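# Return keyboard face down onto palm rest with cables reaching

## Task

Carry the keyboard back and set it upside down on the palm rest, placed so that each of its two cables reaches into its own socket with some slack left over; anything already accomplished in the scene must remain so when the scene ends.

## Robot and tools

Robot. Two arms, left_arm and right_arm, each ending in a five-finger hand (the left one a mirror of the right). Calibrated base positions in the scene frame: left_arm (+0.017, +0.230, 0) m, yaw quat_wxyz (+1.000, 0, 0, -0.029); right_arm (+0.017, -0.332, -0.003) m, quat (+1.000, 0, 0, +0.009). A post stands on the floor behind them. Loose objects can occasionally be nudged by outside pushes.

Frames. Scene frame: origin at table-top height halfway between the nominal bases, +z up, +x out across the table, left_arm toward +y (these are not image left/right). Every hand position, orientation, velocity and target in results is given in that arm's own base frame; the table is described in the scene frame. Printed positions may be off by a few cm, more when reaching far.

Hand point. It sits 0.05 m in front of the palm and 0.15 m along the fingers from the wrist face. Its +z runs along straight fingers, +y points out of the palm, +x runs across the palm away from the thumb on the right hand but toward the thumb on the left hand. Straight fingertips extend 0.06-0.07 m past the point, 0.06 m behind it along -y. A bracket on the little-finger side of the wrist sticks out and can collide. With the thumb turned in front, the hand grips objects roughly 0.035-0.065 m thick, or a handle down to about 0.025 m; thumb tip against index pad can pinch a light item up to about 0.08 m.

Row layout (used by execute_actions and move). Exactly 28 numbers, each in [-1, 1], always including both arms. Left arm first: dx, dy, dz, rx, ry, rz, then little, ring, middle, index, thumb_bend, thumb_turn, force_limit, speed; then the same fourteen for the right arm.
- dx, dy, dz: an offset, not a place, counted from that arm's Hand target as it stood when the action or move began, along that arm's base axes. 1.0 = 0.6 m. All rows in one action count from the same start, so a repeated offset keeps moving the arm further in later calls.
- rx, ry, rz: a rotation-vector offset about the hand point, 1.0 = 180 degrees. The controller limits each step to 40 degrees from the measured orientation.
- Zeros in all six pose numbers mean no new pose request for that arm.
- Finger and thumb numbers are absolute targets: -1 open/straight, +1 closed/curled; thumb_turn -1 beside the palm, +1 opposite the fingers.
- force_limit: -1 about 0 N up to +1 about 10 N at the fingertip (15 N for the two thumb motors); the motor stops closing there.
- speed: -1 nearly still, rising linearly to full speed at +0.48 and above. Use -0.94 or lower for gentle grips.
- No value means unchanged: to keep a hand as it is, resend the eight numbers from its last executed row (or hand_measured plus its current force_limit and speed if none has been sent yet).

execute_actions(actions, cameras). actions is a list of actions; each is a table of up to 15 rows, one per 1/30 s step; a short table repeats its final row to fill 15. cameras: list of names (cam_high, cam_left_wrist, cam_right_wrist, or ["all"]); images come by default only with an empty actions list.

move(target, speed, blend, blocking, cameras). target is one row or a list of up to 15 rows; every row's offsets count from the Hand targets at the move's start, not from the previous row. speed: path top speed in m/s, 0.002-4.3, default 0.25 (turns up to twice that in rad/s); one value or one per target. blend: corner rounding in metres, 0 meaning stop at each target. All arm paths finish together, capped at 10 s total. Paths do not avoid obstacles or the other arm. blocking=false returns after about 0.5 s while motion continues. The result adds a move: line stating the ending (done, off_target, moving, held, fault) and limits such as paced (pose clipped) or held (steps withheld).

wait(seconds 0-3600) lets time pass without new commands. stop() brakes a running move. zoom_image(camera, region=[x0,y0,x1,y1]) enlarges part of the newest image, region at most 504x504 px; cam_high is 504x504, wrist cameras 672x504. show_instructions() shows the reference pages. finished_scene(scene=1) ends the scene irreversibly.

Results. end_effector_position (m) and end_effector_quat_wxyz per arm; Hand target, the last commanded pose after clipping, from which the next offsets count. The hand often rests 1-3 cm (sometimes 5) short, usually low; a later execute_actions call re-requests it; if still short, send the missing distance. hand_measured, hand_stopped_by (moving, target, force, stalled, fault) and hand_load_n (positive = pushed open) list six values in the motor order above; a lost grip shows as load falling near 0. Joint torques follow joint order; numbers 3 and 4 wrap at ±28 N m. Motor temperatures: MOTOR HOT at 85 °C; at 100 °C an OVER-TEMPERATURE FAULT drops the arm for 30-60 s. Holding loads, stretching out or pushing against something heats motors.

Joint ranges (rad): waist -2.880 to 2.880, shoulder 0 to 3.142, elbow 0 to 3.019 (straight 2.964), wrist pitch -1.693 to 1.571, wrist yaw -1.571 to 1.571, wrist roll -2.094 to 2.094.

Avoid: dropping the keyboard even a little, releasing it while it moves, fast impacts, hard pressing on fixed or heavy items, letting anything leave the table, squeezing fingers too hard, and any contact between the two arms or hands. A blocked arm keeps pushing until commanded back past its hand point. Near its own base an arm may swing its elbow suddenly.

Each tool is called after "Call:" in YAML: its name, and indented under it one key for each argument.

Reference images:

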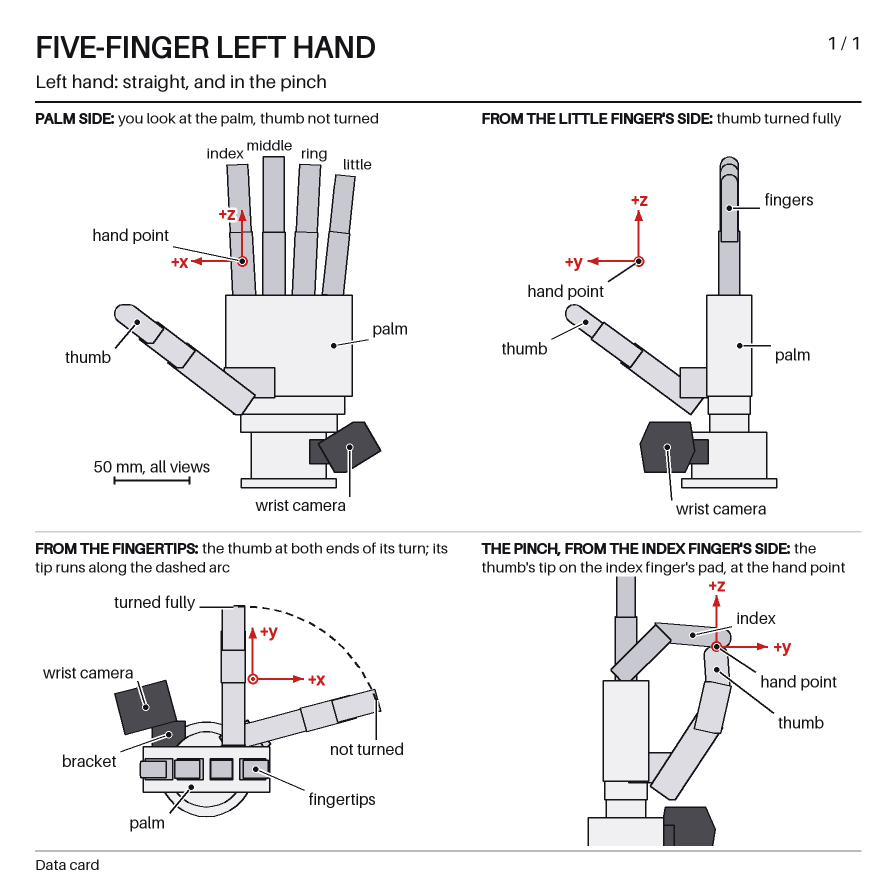

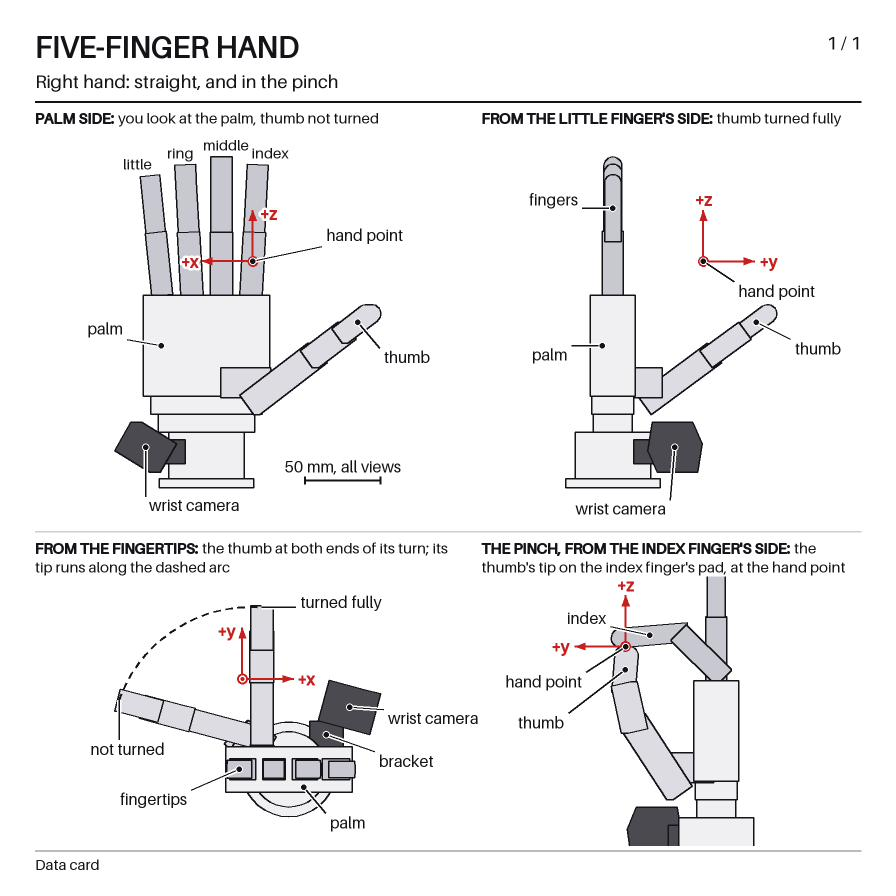

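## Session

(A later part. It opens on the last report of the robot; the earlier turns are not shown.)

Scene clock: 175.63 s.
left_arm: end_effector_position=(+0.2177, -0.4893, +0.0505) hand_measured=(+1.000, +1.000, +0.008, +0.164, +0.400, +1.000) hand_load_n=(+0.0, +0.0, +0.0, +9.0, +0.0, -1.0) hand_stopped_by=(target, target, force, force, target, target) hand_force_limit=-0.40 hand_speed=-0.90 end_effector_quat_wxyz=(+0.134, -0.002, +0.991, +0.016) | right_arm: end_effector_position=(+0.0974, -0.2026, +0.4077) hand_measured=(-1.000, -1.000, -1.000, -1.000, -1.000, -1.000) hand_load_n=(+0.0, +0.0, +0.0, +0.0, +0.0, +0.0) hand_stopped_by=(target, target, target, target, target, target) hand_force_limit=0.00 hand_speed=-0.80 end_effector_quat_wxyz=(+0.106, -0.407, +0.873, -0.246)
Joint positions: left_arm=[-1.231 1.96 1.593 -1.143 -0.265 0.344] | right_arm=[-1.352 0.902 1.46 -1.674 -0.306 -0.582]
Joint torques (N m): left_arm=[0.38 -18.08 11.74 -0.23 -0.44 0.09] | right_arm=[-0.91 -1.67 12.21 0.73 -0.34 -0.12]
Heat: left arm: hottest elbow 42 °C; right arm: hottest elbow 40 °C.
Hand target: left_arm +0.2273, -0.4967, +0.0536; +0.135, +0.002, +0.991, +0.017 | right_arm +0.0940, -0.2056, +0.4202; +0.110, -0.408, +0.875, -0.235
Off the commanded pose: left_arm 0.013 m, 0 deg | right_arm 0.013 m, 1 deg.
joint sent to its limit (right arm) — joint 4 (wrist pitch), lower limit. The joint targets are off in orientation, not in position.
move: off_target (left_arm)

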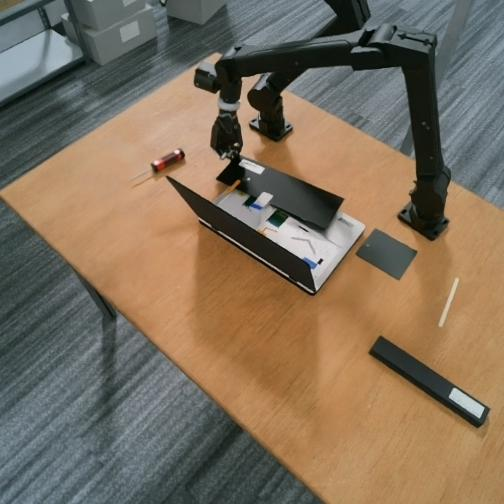

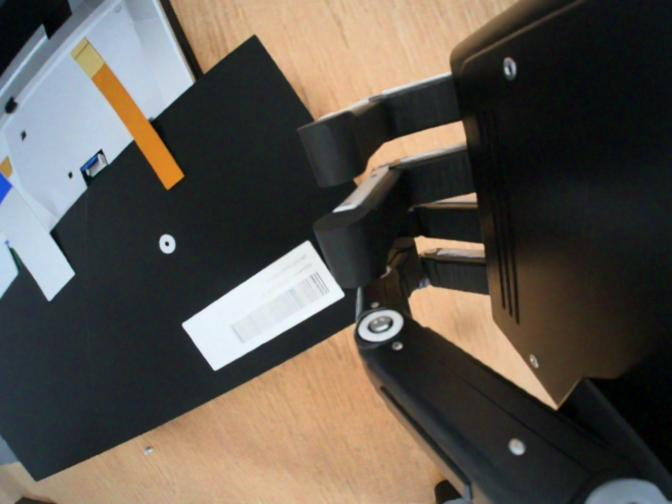

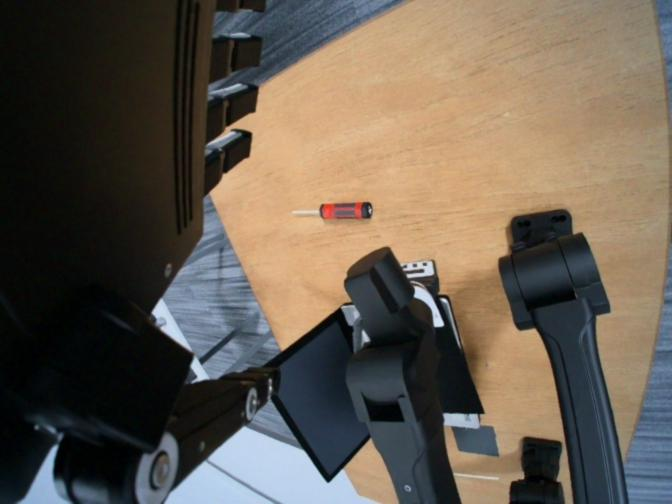

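Call:
move:
  target: [0.0, 0.0, 0.0, 0.0, 0.0, -0.047, 1,1,0.25,0.25,0.4,1,-0.4,-0.9, 0,0,0,0,0,0,-1,-1,-1,-1,-1,-1,0,-0.8]
  speed: 0.05
  cameras: ["cam_left_wrist","cam_high","cam_right_wrist"]

Call:
zoom_image:
  camera: "cam_high"
  region: [200, 140, 380, 300]

Call:
zoom_image:
  camera: "cam_right_wrist"
  region: [370, 250, 530, 450]

Scene clock: 177.97 s.
left_arm: end_effector_position=(+0.2262, -0.4928, +0.0513) hand_measured=(+1.000, +1.000, +0.008, +0.164, +0.400, +1.000) hand_load_n=(+0.0, +0.0, +0.0, +9.0, +0.0, -1.0) hand_stopped_by=(target, target, force, force, target, target) hand_force_limit=-0.40 hand_speed=-0.90 end_effector_quat_wxyz=(+0.132, +0.065, +0.989, +0.011) | right_arm: end_effector_position=(+0.0974, -0.2026, +0.4077) hand_measured=(-1.000, -1.000, -1.000, -1.000, -1.000, -1.000) hand_load_n=(+0.0, +0.0, +0.0, +0.0, +0.0, +0.0) hand_stopped_by=(target, target, target, target, target, target) hand_force_limit=0.00 hand_speed=-0.80 end_effector_quat_wxyz=(+0.106, -0.407, +0.873, -0.246)
Joint positions: left_arm=[-1.231 1.96 1.593 -1.118 -0.253 0.483] | right_arm=[-1.352 0.902 1.46 -1.674 -0.306 -0.582]
Joint torques (N m): left_arm=[-0.62 -20.13 8.99 0.75 -0.47 0.08] | right_arm=[-0.56 -1.79 12.15 0.76 -0.32 -0.11]
Heat: left arm: hottest elbow 43 °C; right arm: hottest elbow 40 °C.
Hand target: left_arm +0.2272, -0.4967, +0.0537; +0.135, +0.075, +0.988, +0.007 | right_arm +0.0940, -0.2056, +0.4202; +0.110, -0.408, +0.875, -0.235
Off the commanded pose: left_arm 0.005 m, 1 deg | right_arm 0.013 m, 1 deg.
joint sent to its limit (right arm) — joint 4 (wrist pitch), lower limit. The joint targets are off in orientation, not in position.
move: done

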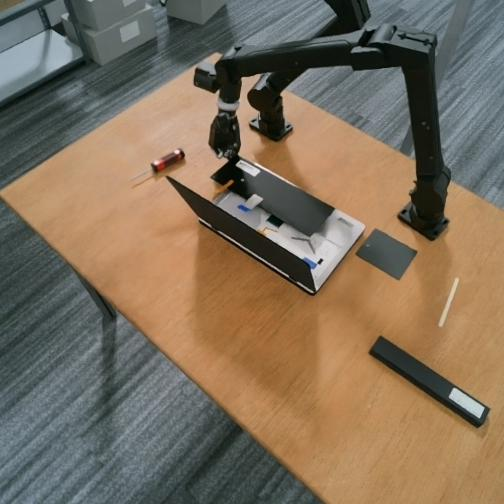

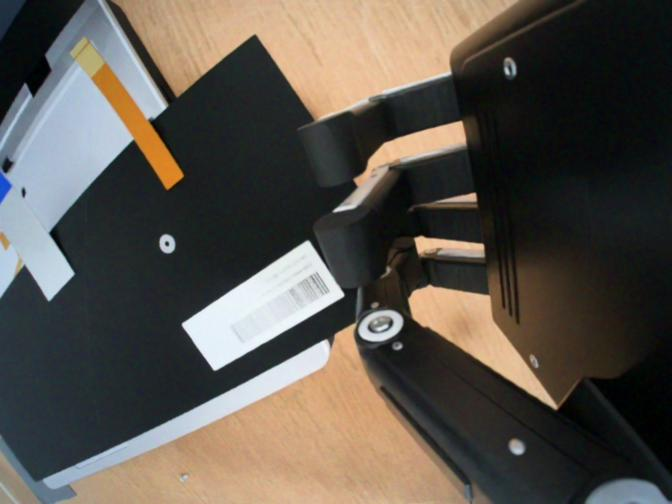

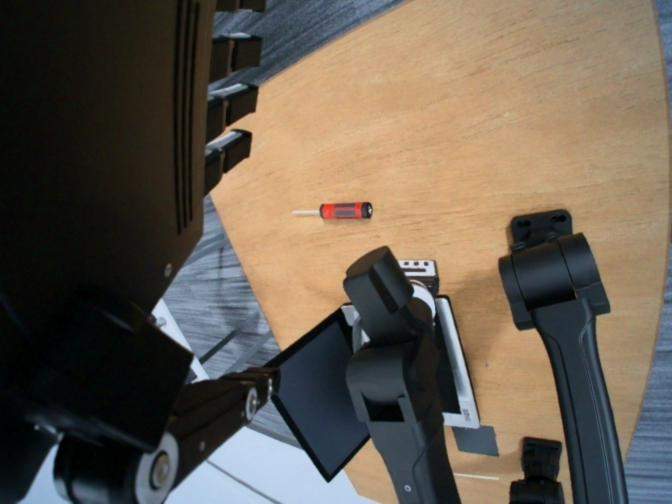

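Scaled by 2.800 from the camera's image (finer frame: 720x720).

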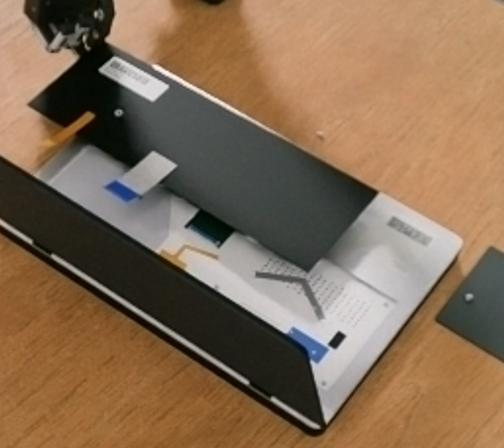

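Scaled by 2.520 from the camera's image (finer frame: 960x720).

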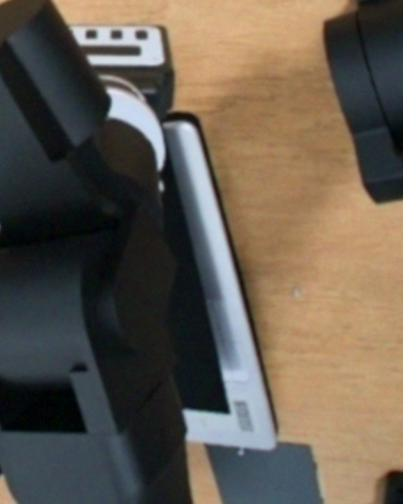

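Call:
move:
  target: [-0.013, 0.0, -0.025, 0.0, 0.0, -0.003, 1,1,0.25,0.25,0.4,1,-0.4,-0.9, 0,0,0,0,0,0,-1,-1,-1,-1,-1,-1,0,-0.8]
  speed: 0.04
  cameras: ["cam_left_wrist","cam_high","cam_right_wrist"]

Call:
zoom_image:
  camera: "cam_high"
  region: [200, 140, 380, 300]

Call:
zoom_image:
  camera: "cam_right_wrist"
  region: [370, 250, 530, 450]

Scene clock: 179.30 s.
left_arm: end_effector_position=(+0.2241, -0.4963, +0.0440) hand_measured=(+1.000, +1.000, +0.008, +0.164, +0.400, +1.000) hand_load_n=(+0.0, +0.0, +0.0, +9.0, +0.0, -1.0) hand_stopped_by=(target, target, force, force, target, target) hand_force_limit=-0.40 hand_speed=-0.90 end_effector_quat_wxyz=(+0.136, +0.067, +0.988, +0.003) | right_arm: end_effector_position=(+0.0974, -0.2026, +0.4077) hand_measured=(-1.000, -1.000, -1.000, -1.000, -1.000, -1.000) hand_load_n=(+0.0, +0.0, +0.0, +0.0, +0.0, +0.0) hand_stopped_by=(target, target, target, target, target, target) hand_force_limit=0.00 hand_speed=-0.80 end_effector_quat_wxyz=(+0.106, -0.407, +0.873, -0.246)
Joint positions: left_arm=[-1.236 1.96 1.575 -1.081 -0.253 0.484] | right_arm=[-1.352 0.902 1.46 -1.674 -0.306 -0.582]
Joint torques (N m): left_arm=[-1.08 -19.49 7.99 0.81 -0.48 0.05] | right_arm=[-0.85 -1.79 12.18 0.8 -0.32 -0.11]
Heat: left arm: hottest elbow 43 °C; right arm: hottest elbow 40 °C.
Hand target: left_arm +0.2195, -0.4966, +0.0386; +0.135, +0.079, +0.988, +0.006 | right_arm +0.0940, -0.2056, +0.4202; +0.110, -0.408, +0.875, -0.235
Off the commanded pose: left_arm 0.007 m, 1 deg | right_arm 0.013 m, 1 deg.
joint sent to its limit (right arm) — joint 4 (wrist pitch), lower limit. The joint targets are off in orientation, not in position.
move: done

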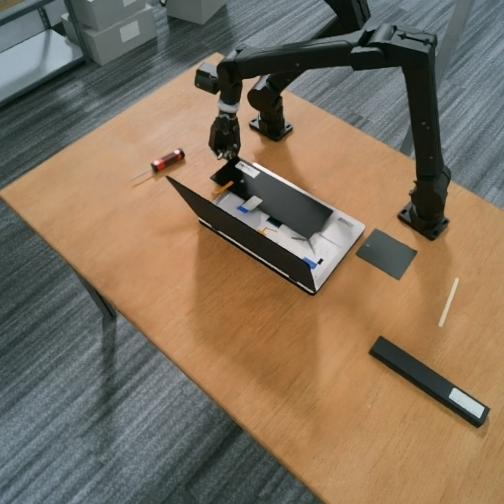

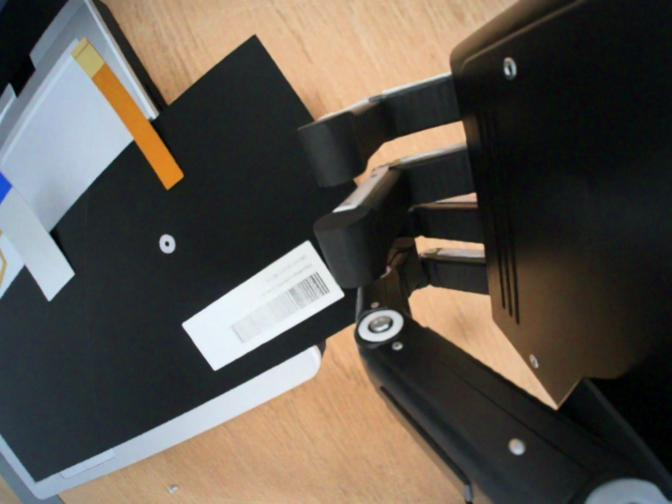

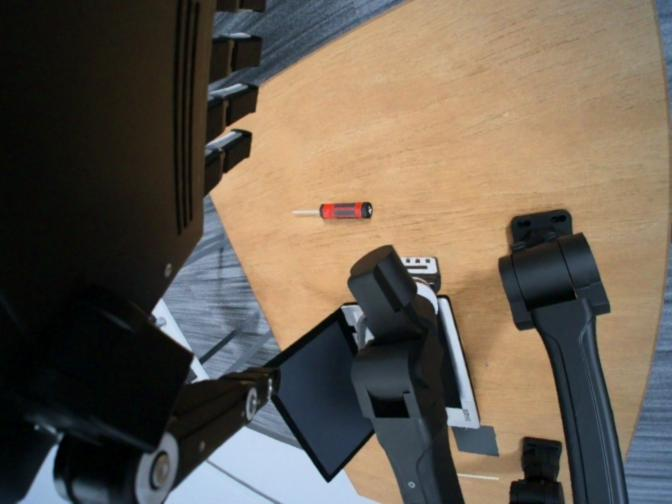

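Scaled by 2.800 from the camera's image (finer frame: 720x720).

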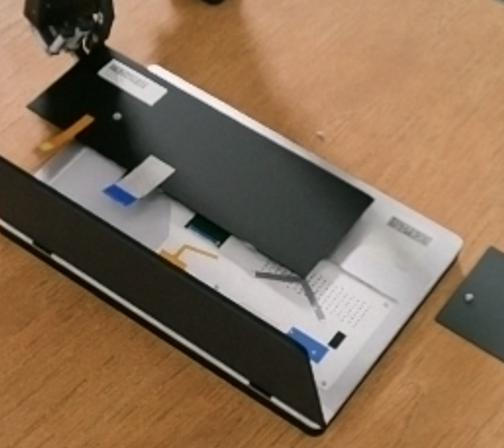

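Scaled by 2.520 from the camera's image (finer frame: 960x720).

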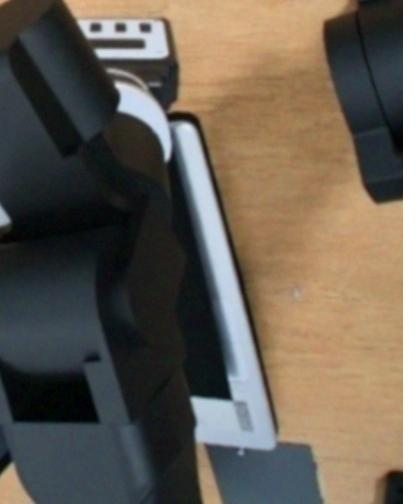

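Call:
move:
  target: [-0.006,0,0,0,0,0,1,1,0.25,0.25,0.4,1,-0.4,-0.9,0,0,0,0,0,0,-1,-1,-1,-1,-1,-1,0,-0.8]
  speed: 0.05
  cameras: ["all"]

Scene clock: 180.63 s.
left_arm: end_effector_position=(+0.2207, -0.4978, +0.0440) hand_measured=(+1.000, +1.000, +0.008, +0.164, +0.400, +1.000) hand_load_n=(+0.0, +0.0, +0.5, +9.0, +0.0, -1.0) hand_stopped_by=(target, target, force, force, target, target) hand_force_limit=-0.40 hand_speed=-0.90 end_effector_quat_wxyz=(+0.136, +0.071, +0.988, +0.002) | right_arm: end_effector_position=(+0.0974, -0.2026, +0.4077) hand_measured=(-1.000, -1.000, -1.000, -1.000, -1.000, -1.000) hand_load_n=(+0.0, +0.0, +0.0, +0.0, +0.0, +0.0) hand_stopped_by=(target, target, target, target, target, target) hand_force_limit=0.00 hand_speed=-0.80 end_effector_quat_wxyz=(+0.106, -0.407, +0.873, -0.246)
Joint positions: left_arm=[-1.243 1.96 1.575 -1.081 -0.253 0.484] | right_arm=[-1.352 0.902 1.46 -1.674 -0.306 -0.582]
Joint torques (N m): left_arm=[-1.03 -19.72 7.71 0.8 -0.51 -0.02] | right_arm=[-0.67 -1.67 12.22 0.8 -0.34 -0.12]
Heat: left arm: hottest elbow 43 °C; right arm: hottest elbow 40 °C.
Hand target: left_arm +0.2158, -0.4967, +0.0386; +0.135, +0.079, +0.988, +0.006 | right_arm +0.0940, -0.2056, +0.4202; +0.110, -0.408, +0.875, -0.235
Off the commanded pose: left_arm 0.007 m, 1 deg | right_arm 0.013 m, 1 deg.
joint sent to its limit (right arm) — joint 4 (wrist pitch), lower limit. The joint targets are off in orientation, not in position.
move: done

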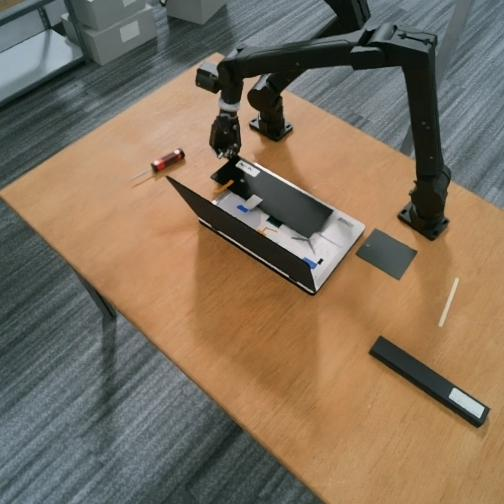

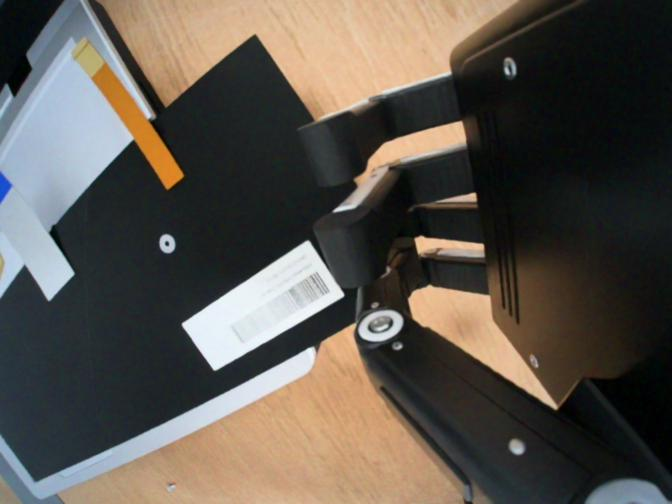

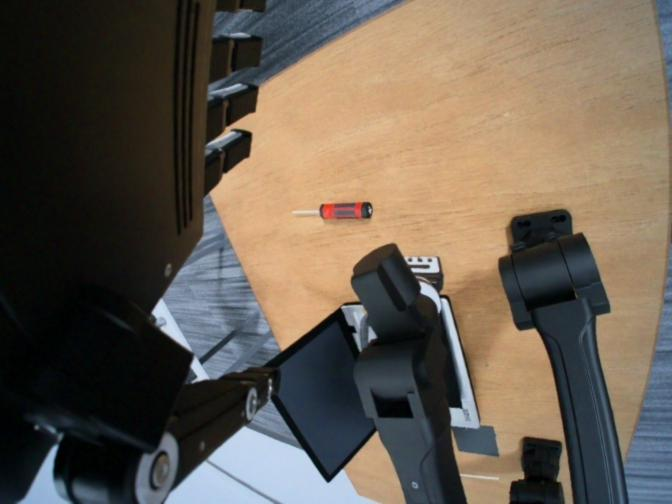

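Call:
move:
  target: [-0.009,0,-0.004,0,0,0,1,1,0.25,0.25,0.4,1,-0.4,-0.9,0,0,0,0,0,0,-1,-1,-1,-1,-1,-1,0,-0.8]
  speed: 0.05
  cameras: ["cam_high"]

Call:
zoom_image:
  camera: "cam_high"
  region: [200, 140, 380, 300]

Scene clock: 181.40 s.
left_arm: end_effector_position=(+0.2150, -0.4964, +0.0400) hand_measured=(+1.000, +1.000, +0.008, +0.164, +0.400, +1.000) hand_load_n=(+0.0, +0.0, +0.5, +9.0, +0.0, -1.5) hand_stopped_by=(target, target, force, force, target, target) hand_force_limit=-0.40 hand_speed=-0.90 end_effector_quat_wxyz=(+0.135, +0.076, +0.988, +0.005) | right_arm: end_effector_position=(+0.0974, -0.2026, +0.4077) hand_measured=(-1.000, -1.000, -1.000, -1.000, -1.000, -1.000) hand_load_n=(+0.0, +0.0, +0.0, +0.0, +0.0, +0.0) hand_stopped_by=(target, target, target, target, target, target) hand_force_limit=0.00 hand_speed=-0.80 end_effector_quat_wxyz=(+0.106, -0.407, +0.873, -0.246)
Joint positions: left_arm=[-1.252 1.96 1.563 -1.076 -0.253 0.484] | right_arm=[-1.352 0.902 1.46 -1.674 -0.306 -0.582]
Joint torques (N m): left_arm=[-0.97 -19.66 7.91 0.79 -0.54 -0.11] | right_arm=[-0.91 -1.73 12.21 0.77 -0.33 -0.11]
Heat: left arm: hottest elbow 43 °C; right arm: hottest elbow 40 °C.
Hand target: left_arm +0.2104, -0.4968, +0.0363; +0.136, +0.080, +0.988, +0.006 | right_arm +0.0940, -0.2056, +0.4202; +0.110, -0.408, +0.875, -0.235
Off the commanded pose: left_arm 0.006 m, 0 deg | right_arm 0.013 m, 1 deg.
joint sent to its limit (right arm) — joint 4 (wrist pitch), lower limit. The joint targets are off in orientation, not in position.
move: done

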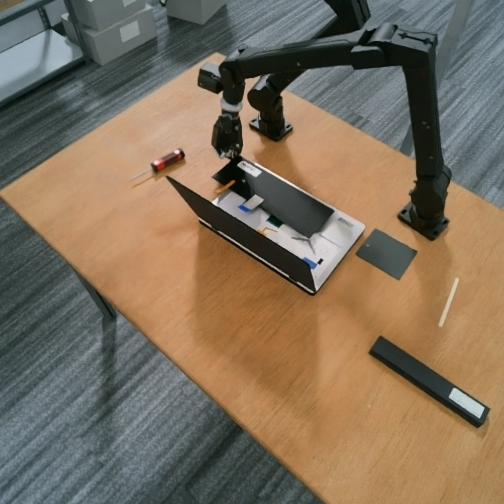

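Scaled by 2.800 from the camera's image (finer frame: 720x720).

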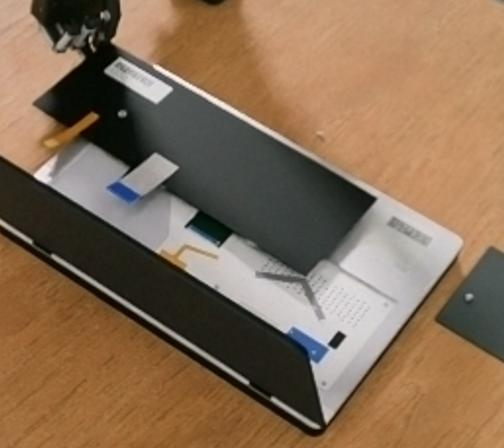

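Call:
move:
  target: [0,0,-0.006,0,0,0,1,1,0.25,0.25,0.4,1,-0.4,-0.9,0,0,0,0,0,0,-1,-1,-1,-1,-1,-1,0,-0.8]
  speed: 0.03
  cameras: ["all"]

Call:
zoom_image:
  camera: "cam_high"
  region: [200, 140, 380, 300]

Scene clock: 182.07 s.
left_arm: end_effector_position=(+0.2157, -0.4983, +0.0396) hand_measured=(+1.000, +1.000, +0.008, +0.164, +0.400, +1.000) hand_load_n=(+0.0, +0.0, +0.0, +9.0, +0.0, -1.0) hand_stopped_by=(target, target, force, force, target, target) hand_force_limit=-0.40 hand_speed=-0.90 end_effector_quat_wxyz=(+0.136, +0.075, +0.988, +0.001) | right_arm: end_effector_position=(+0.0974, -0.2026, +0.4077) hand_measured=(-1.000, -1.000, -1.000, -1.000, -1.000, -1.000) hand_load_n=(+0.0, +0.0, +0.0, +0.0, +0.0, +0.0) hand_stopped_by=(target, target, target, target, target, target) hand_force_limit=0.00 hand_speed=-0.80 end_effector_quat_wxyz=(+0.106, -0.407, +0.873, -0.246)
Joint positions: left_arm=[-1.252 1.96 1.563 -1.068 -0.253 0.484] | right_arm=[-1.352 0.902 1.46 -1.674 -0.306 -0.582]
Joint torques (N m): left_arm=[-1.03 -19.37 7.61 0.81 -0.55 -0.11] | right_arm=[-0.73 -1.9 12.23 0.77 -0.32 -0.11]
Heat: left arm: hottest elbow 42 °C; right arm: hottest elbow 40 °C.
Hand target: left_arm +0.2104, -0.4968, +0.0327; +0.135, +0.080, +0.988, +0.006 | right_arm +0.0940, -0.2056, +0.4202; +0.110, -0.408, +0.875, -0.235
Off the commanded pose: left_arm 0.009 m, 1 deg | right_arm 0.013 m, 1 deg.
joint sent to its limit (right arm) — joint 4 (wrist pitch), lower limit. The joint targets are off in orientation, not in position.
move: done

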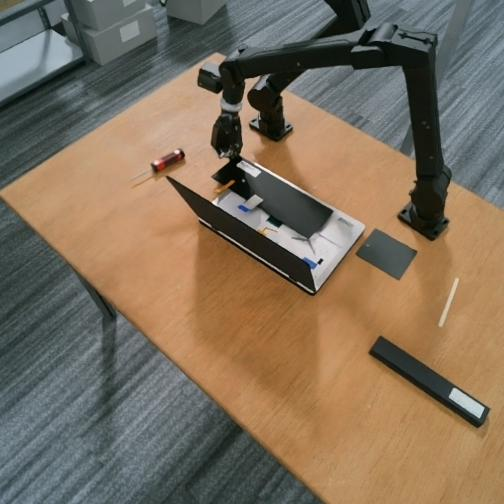

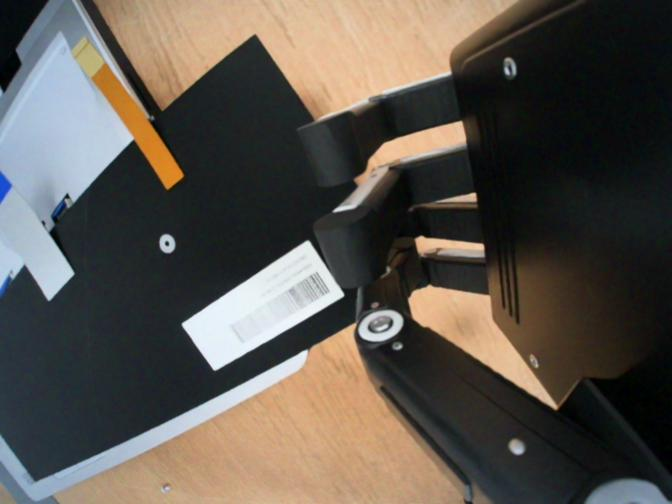

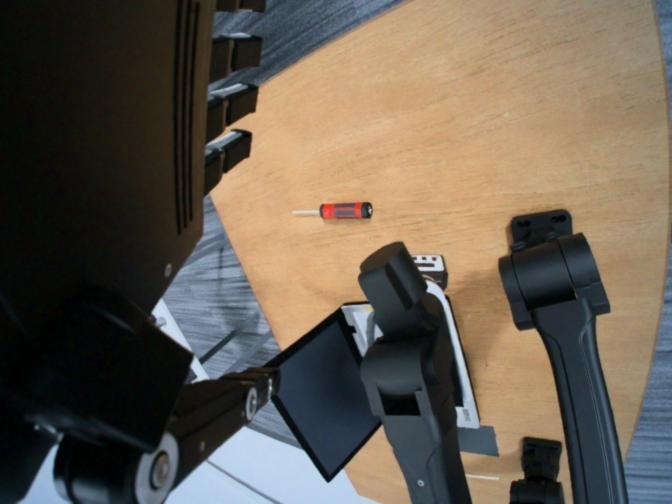

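Scaled by 2.800 from the camera's image (finer frame: 720x720).

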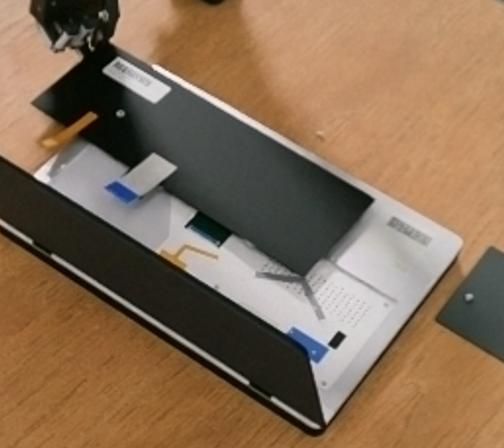

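Call:
zoom_image:
  camera: "cam_high"
  region: [285, 185, 385, 275]

Call:
zoom_image:
  camera: "cam_high"
  region: [205, 145, 305, 235]

Call:
zoom_image:
  camera: "cam_right_wrist"
  region: [340, 230, 540, 450]

Scaled by 5.040 from the camera's image (finer frame: 720x720).

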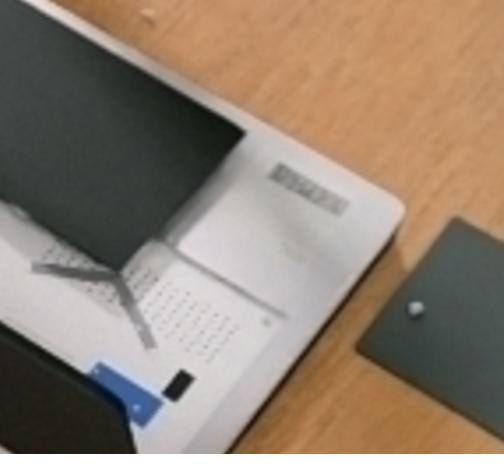

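Scaled by 5.040 from the camera's image (finer frame: 720x720).

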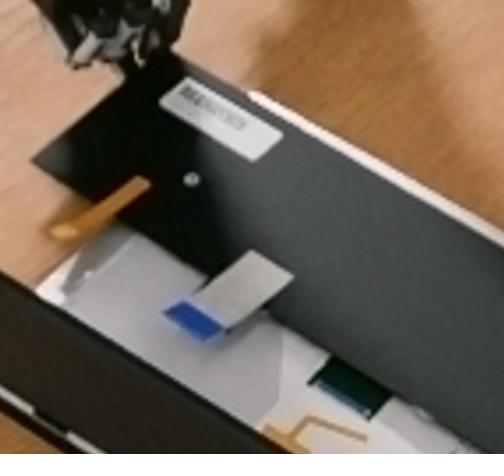

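Scaled by 2.291 from the camera's image (finer frame: 960x720).

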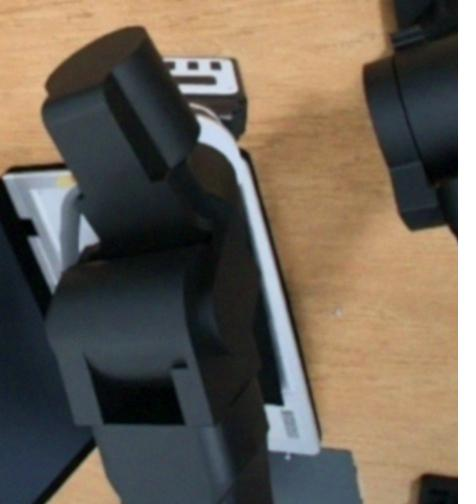

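Call:
move:
  target: [-0.003,0.0,-0.008,0,0,0,1,1,0.25,0.25,0.4,1,-0.4,-0.9,0,0,0,0,0,0,-1,-1,-1,-1,-1,-1,0,-0.8]
  speed: 0.03
  cameras: ["cam_high", "cam_left_wrist"]

Call:
zoom_image:
  camera: "cam_high"
  region: [200, 140, 380, 300]

Scene clock: 183.03 s.
left_arm: end_effector_position=(+0.2149, -0.4974, +0.0371) hand_measured=(+1.000, +1.000, +0.008, +0.164, +0.400, +1.000) hand_load_n=(+0.0, +0.0, +1.0, +7.0, +0.0, -1.0) hand_stopped_by=(target, target, force, force, target, target) hand_force_limit=-0.40 hand_speed=-0.90 end_effector_quat_wxyz=(+0.136, +0.076, +0.988, +0.001) | right_arm: end_effector_position=(+0.0974, -0.2026, +0.4077) hand_measured=(-1.000, -1.000, -1.000, -1.000, -1.000, -1.000) hand_load_n=(+0.0, +0.0, +0.0, +0.0, +0.0, +0.0) hand_stopped_by=(target, target, target, target, target, target) hand_force_limit=0.00 hand_speed=-0.80 end_effector_quat_wxyz=(+0.106, -0.407, +0.873, -0.246)
Joint positions: left_arm=[-1.253 1.96 1.555 -1.061 -0.253 0.484] | right_arm=[-1.352 0.902 1.46 -1.674 -0.306 -0.582]
Joint torques (N m): left_arm=[-1.2 -18.96 7.56 0.98 -0.56 -0.15] | right_arm=[-0.56 -2.02 12.27 0.77 -0.33 -0.11]
Heat: left arm: hottest elbow 42 °C; right arm: hottest elbow 40 °C.
Hand target: left_arm +0.2086, -0.4968, +0.0279; +0.136, +0.080, +0.988, +0.006 | right_arm +0.0940, -0.2056, +0.4202; +0.110, -0.408, +0.875, -0.235
Off the commanded pose: left_arm 0.011 m, 1 deg | right_arm 0.013 m, 1 deg.
joint sent to its limit (right arm) — joint 4 (wrist pitch), lower limit. The joint targets are off in orientation, not in position.
move: off_target (left_arm)

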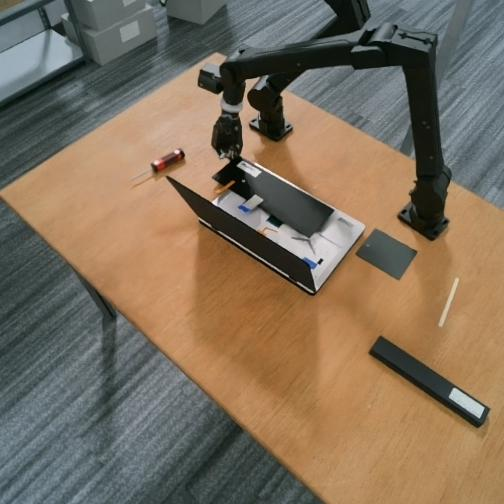

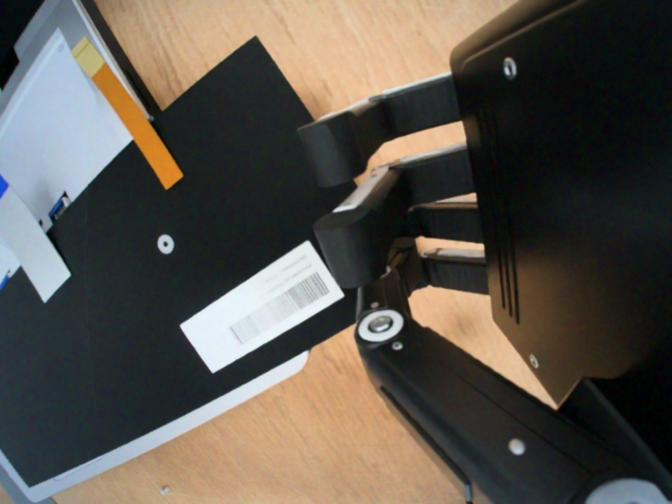

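Scaled by 2.800 from the camera's image (finer frame: 720x720).

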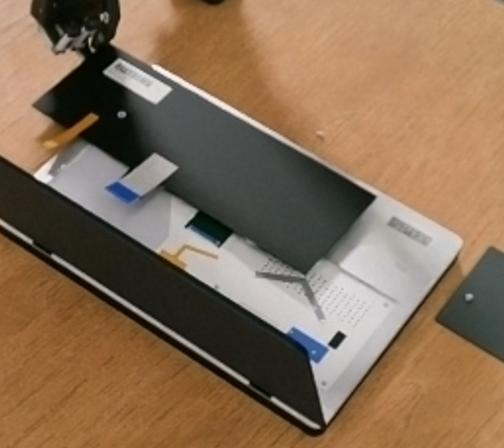

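Call:
move:
  target: [0,0,0,0,0,0,1,1,0.02,0.13,0.4,1,-0.4,-0.94,0,0,0,0,0,0,-1,-1,-1,-1,-1,-1,0,-0.8]
  speed: 0.03
  cameras: ["cam_high", "cam_left_wrist"]

Call:
zoom_image:
  camera: "cam_high"
  region: [200, 140, 380, 300]

Scene clock: 184.67 s.
left_arm: end_effector_position=(+0.2152, -0.4972, +0.0377) hand_measured=(+1.000, +1.000, +0.020, +0.130, +0.400, +1.000) hand_load_n=(+0.0, +0.5, +3.5, -0.5, +0.0, -0.5) hand_stopped_by=(target, target, force, target, target, target) hand_force_limit=-0.40 hand_speed=-0.94 end_effector_quat_wxyz=(+0.138, +0.076, +0.988, +0.001) | right_arm: end_effector_position=(+0.0974, -0.2026, +0.4077) hand_measured=(-1.000, -1.000, -1.000, -1.000, -1.000, -1.000) hand_load_n=(+0.0, +0.0, +0.0, +0.0, +0.0, +0.0) hand_stopped_by=(target, target, target, target, target, target) hand_force_limit=0.00 hand_speed=-0.80 end_effector_quat_wxyz=(+0.106, -0.407, +0.873, -0.246)
Joint positions: left_arm=[-1.254 1.959 1.555 -1.061 -0.255 0.484] | right_arm=[-1.352 0.902 1.46 -1.674 -0.306 -0.582]
Joint torques (N m): left_arm=[-1.08 -18.9 7.58 0.99 -0.46 -0.15] | right_arm=[-0.91 -2.08 12.23 0.76 -0.31 -0.12]
Heat: left arm: hottest elbow 42 °C; right arm: hottest elbow 40 °C.
Hand target: left_arm +0.2086, -0.4966, +0.0278; +0.136, +0.080, +0.988, +0.006 | right_arm +0.0940, -0.2056, +0.4202; +0.110, -0.408, +0.875, -0.235
Off the commanded pose: left_arm 0.012 m, 1 deg | right_arm 0.013 m, 1 deg.
joint sent to its limit (right arm) — joint 4 (wrist pitch), lower limit. The joint targets are off in orientation, not in position.
move: done

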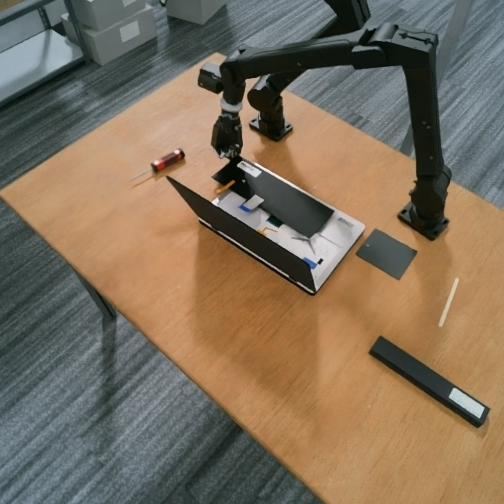

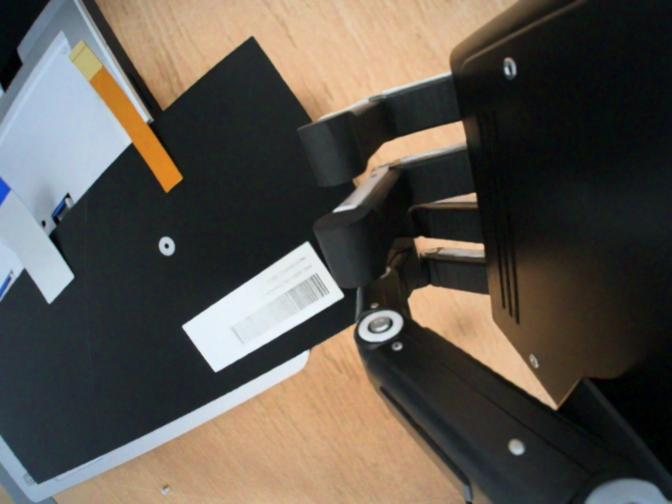

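Scaled by 2.800 from the camera's image (finer frame: 720x720).

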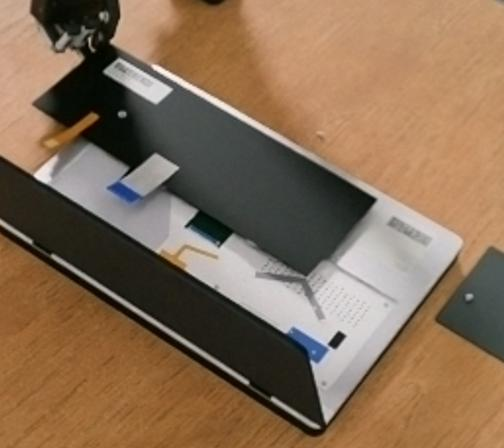

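Call:
move:
  target: [0,0,0,0,0,0,1,1,-0.02,0.1,0.4,1,-0.4,-0.94,0,0,0,0,0,0,-1,-1,-1,-1,-1,-1,0,-0.8]
  speed: 0.03
  cameras: ["cam_high", "cam_left_wrist"]

Call:
zoom_image:
  camera: "cam_high"
  region: [200, 140, 380, 300]

Scene clock: 185.27 s.
left_arm: end_effector_position=(+0.2153, -0.4972, +0.0380) hand_measured=(+1.000, +1.000, -0.020, +0.100, +0.400, +1.000) hand_load_n=(+0.0, +0.0, +0.0, +0.0, +0.0, -0.5) hand_stopped_by=(target, target, target, target, target, target) hand_force_limit=-0.40 hand_speed=-0.94 end_effector_quat_wxyz=(+0.138, +0.076, +0.987, +0.002) | right_arm: end_effector_position=(+0.0974, -0.2026, +0.4077) hand_measured=(-1.000, -1.000, -1.000, -1.000, -1.000, -1.000) hand_load_n=(+0.0, +0.0, +0.0, +0.0, +0.0, +0.0) hand_stopped_by=(target, target, target, target, target, target) hand_force_limit=0.00 hand_speed=-0.80 end_effector_quat_wxyz=(+0.106, -0.407, +0.873, -0.246)
Joint positions: left_arm=[-1.254 1.959 1.555 -1.061 -0.257 0.484] | right_arm=[-1.352 0.902 1.46 -1.674 -0.306 -0.582]
Joint torques (N m): left_arm=[-1.14 -18.9 7.58 0.98 -0.37 -0.15] | right_arm=[-1.03 -1.85 12.23 0.84 -0.32 -0.12]
Heat: left arm: hottest elbow 42 °C; right arm: hottest elbow 40 °C.
Hand target: left_arm +0.2087, -0.4966, +0.0278; +0.136, +0.080, +0.988, +0.006 | right_arm +0.0940, -0.2056, +0.4202; +0.110, -0.408, +0.875, -0.235
Off the commanded pose: left_arm 0.012 m, 1 deg | right_arm 0.013 m, 1 deg.
joint sent to its limit (right arm) — joint 4 (wrist pitch), lower limit. The joint targets are off in orientation, not in position.
move: done

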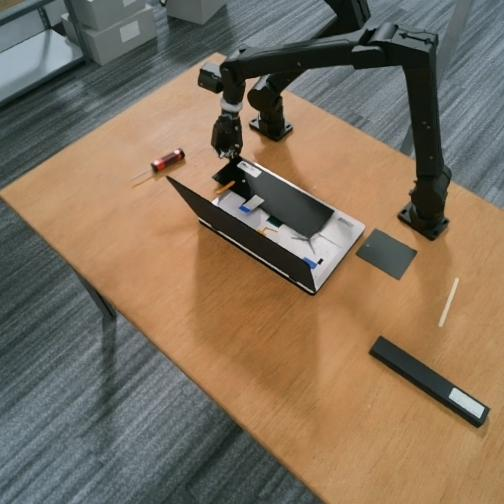

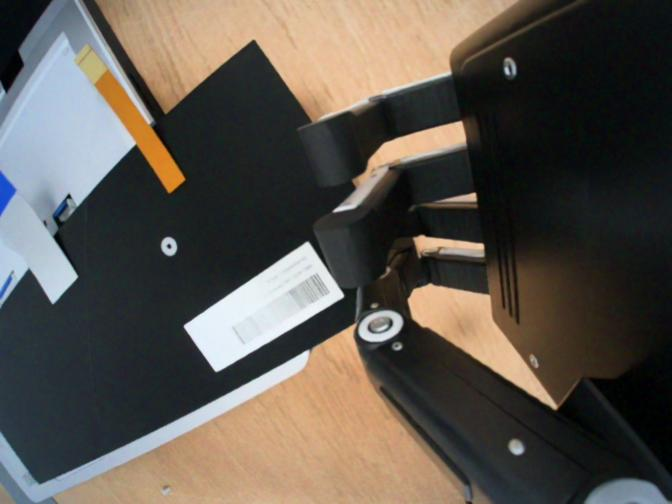

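Scaled by 2.800 from the camera's image (finer frame: 720x720).

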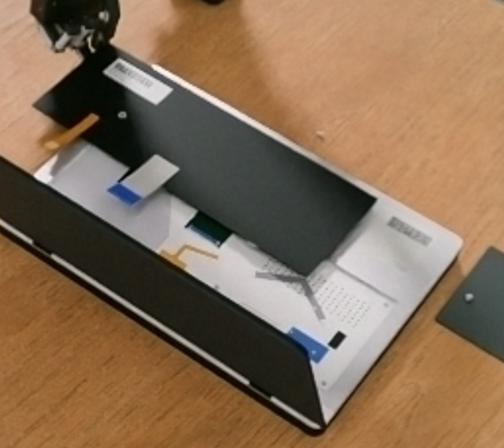

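Call:
move:
  target: [0.006,0,0.018,0,0,0,1,1,-0.06,0.06,0.4,1,-0.4,-0.94,0,0,0,0,0,0,-1,-1,-1,-1,-1,-1,0,-0.8]
  speed: 0.03
  cameras: ["cam_high", "cam_left_wrist"]

Call:
zoom_image:
  camera: "cam_high"
  region: [200, 140, 380, 300]

Scene clock: 186.07 s.
left_arm: end_effector_position=(+0.2153, -0.4971, +0.0401) hand_measured=(+1.000, +1.000, -0.060, +0.060, +0.400, +1.000) hand_load_n=(+0.5, +0.0, +0.0, +0.5, +0.0, -0.5) hand_stopped_by=(target, target, target, target, target, target) hand_force_limit=-0.40 hand_speed=-0.94 end_effector_quat_wxyz=(+0.139, +0.076, +0.987, +0.001) | right_arm: end_effector_position=(+0.0974, -0.2026, +0.4077) hand_measured=(-1.000, -1.000, -1.000, -1.000, -1.000, -1.000) hand_load_n=(+0.0, +0.0, +0.0, +0.0, +0.0, +0.0) hand_stopped_by=(target, target, target, target, target, target) hand_force_limit=0.00 hand_speed=-0.80 end_effector_quat_wxyz=(+0.106, -0.407, +0.873, -0.246)
Joint positions: left_arm=[-1.254 1.955 1.555 -1.063 -0.257 0.484] | right_arm=[-1.352 0.902 1.46 -1.674 -0.306 -0.582]
Joint torques (N m): left_arm=[-0.73 -19.25 8.9 0.1 -0.35 -0.08] | right_arm=[-0.79 -1.73 12.18 0.76 -0.31 -0.09]
Heat: left arm: hottest elbow 42 °C; right arm: hottest elbow 40 °C.
Hand target: left_arm +0.2123, -0.4966, +0.0388; +0.136, +0.080, +0.988, +0.006 | right_arm +0.0940, -0.2056, +0.4202; +0.110, -0.408, +0.875, -0.235
Off the commanded pose: left_arm 0.003 m, 1 deg | right_arm 0.013 m, 1 deg.
joint sent to its limit (right arm) — joint 4 (wrist pitch), lower limit. The joint targets are off in orientation, not in position.
move: done

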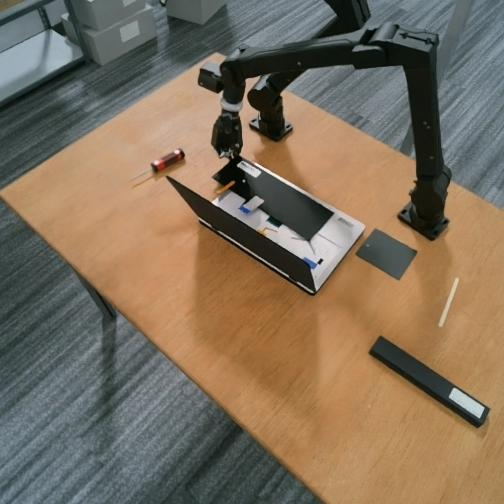

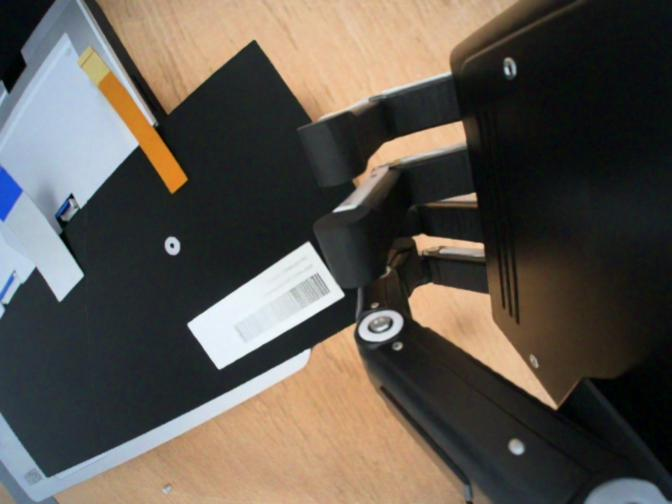

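Scaled by 2.800 from the camera's image (finer frame: 720x720).

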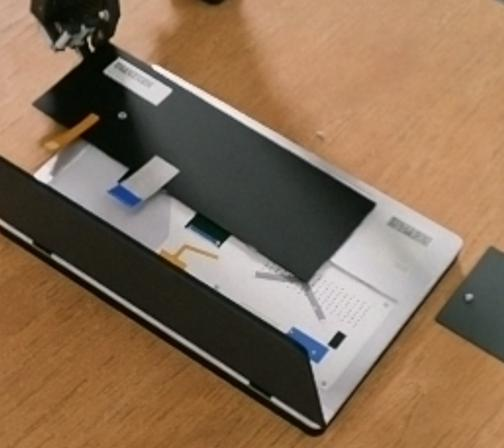

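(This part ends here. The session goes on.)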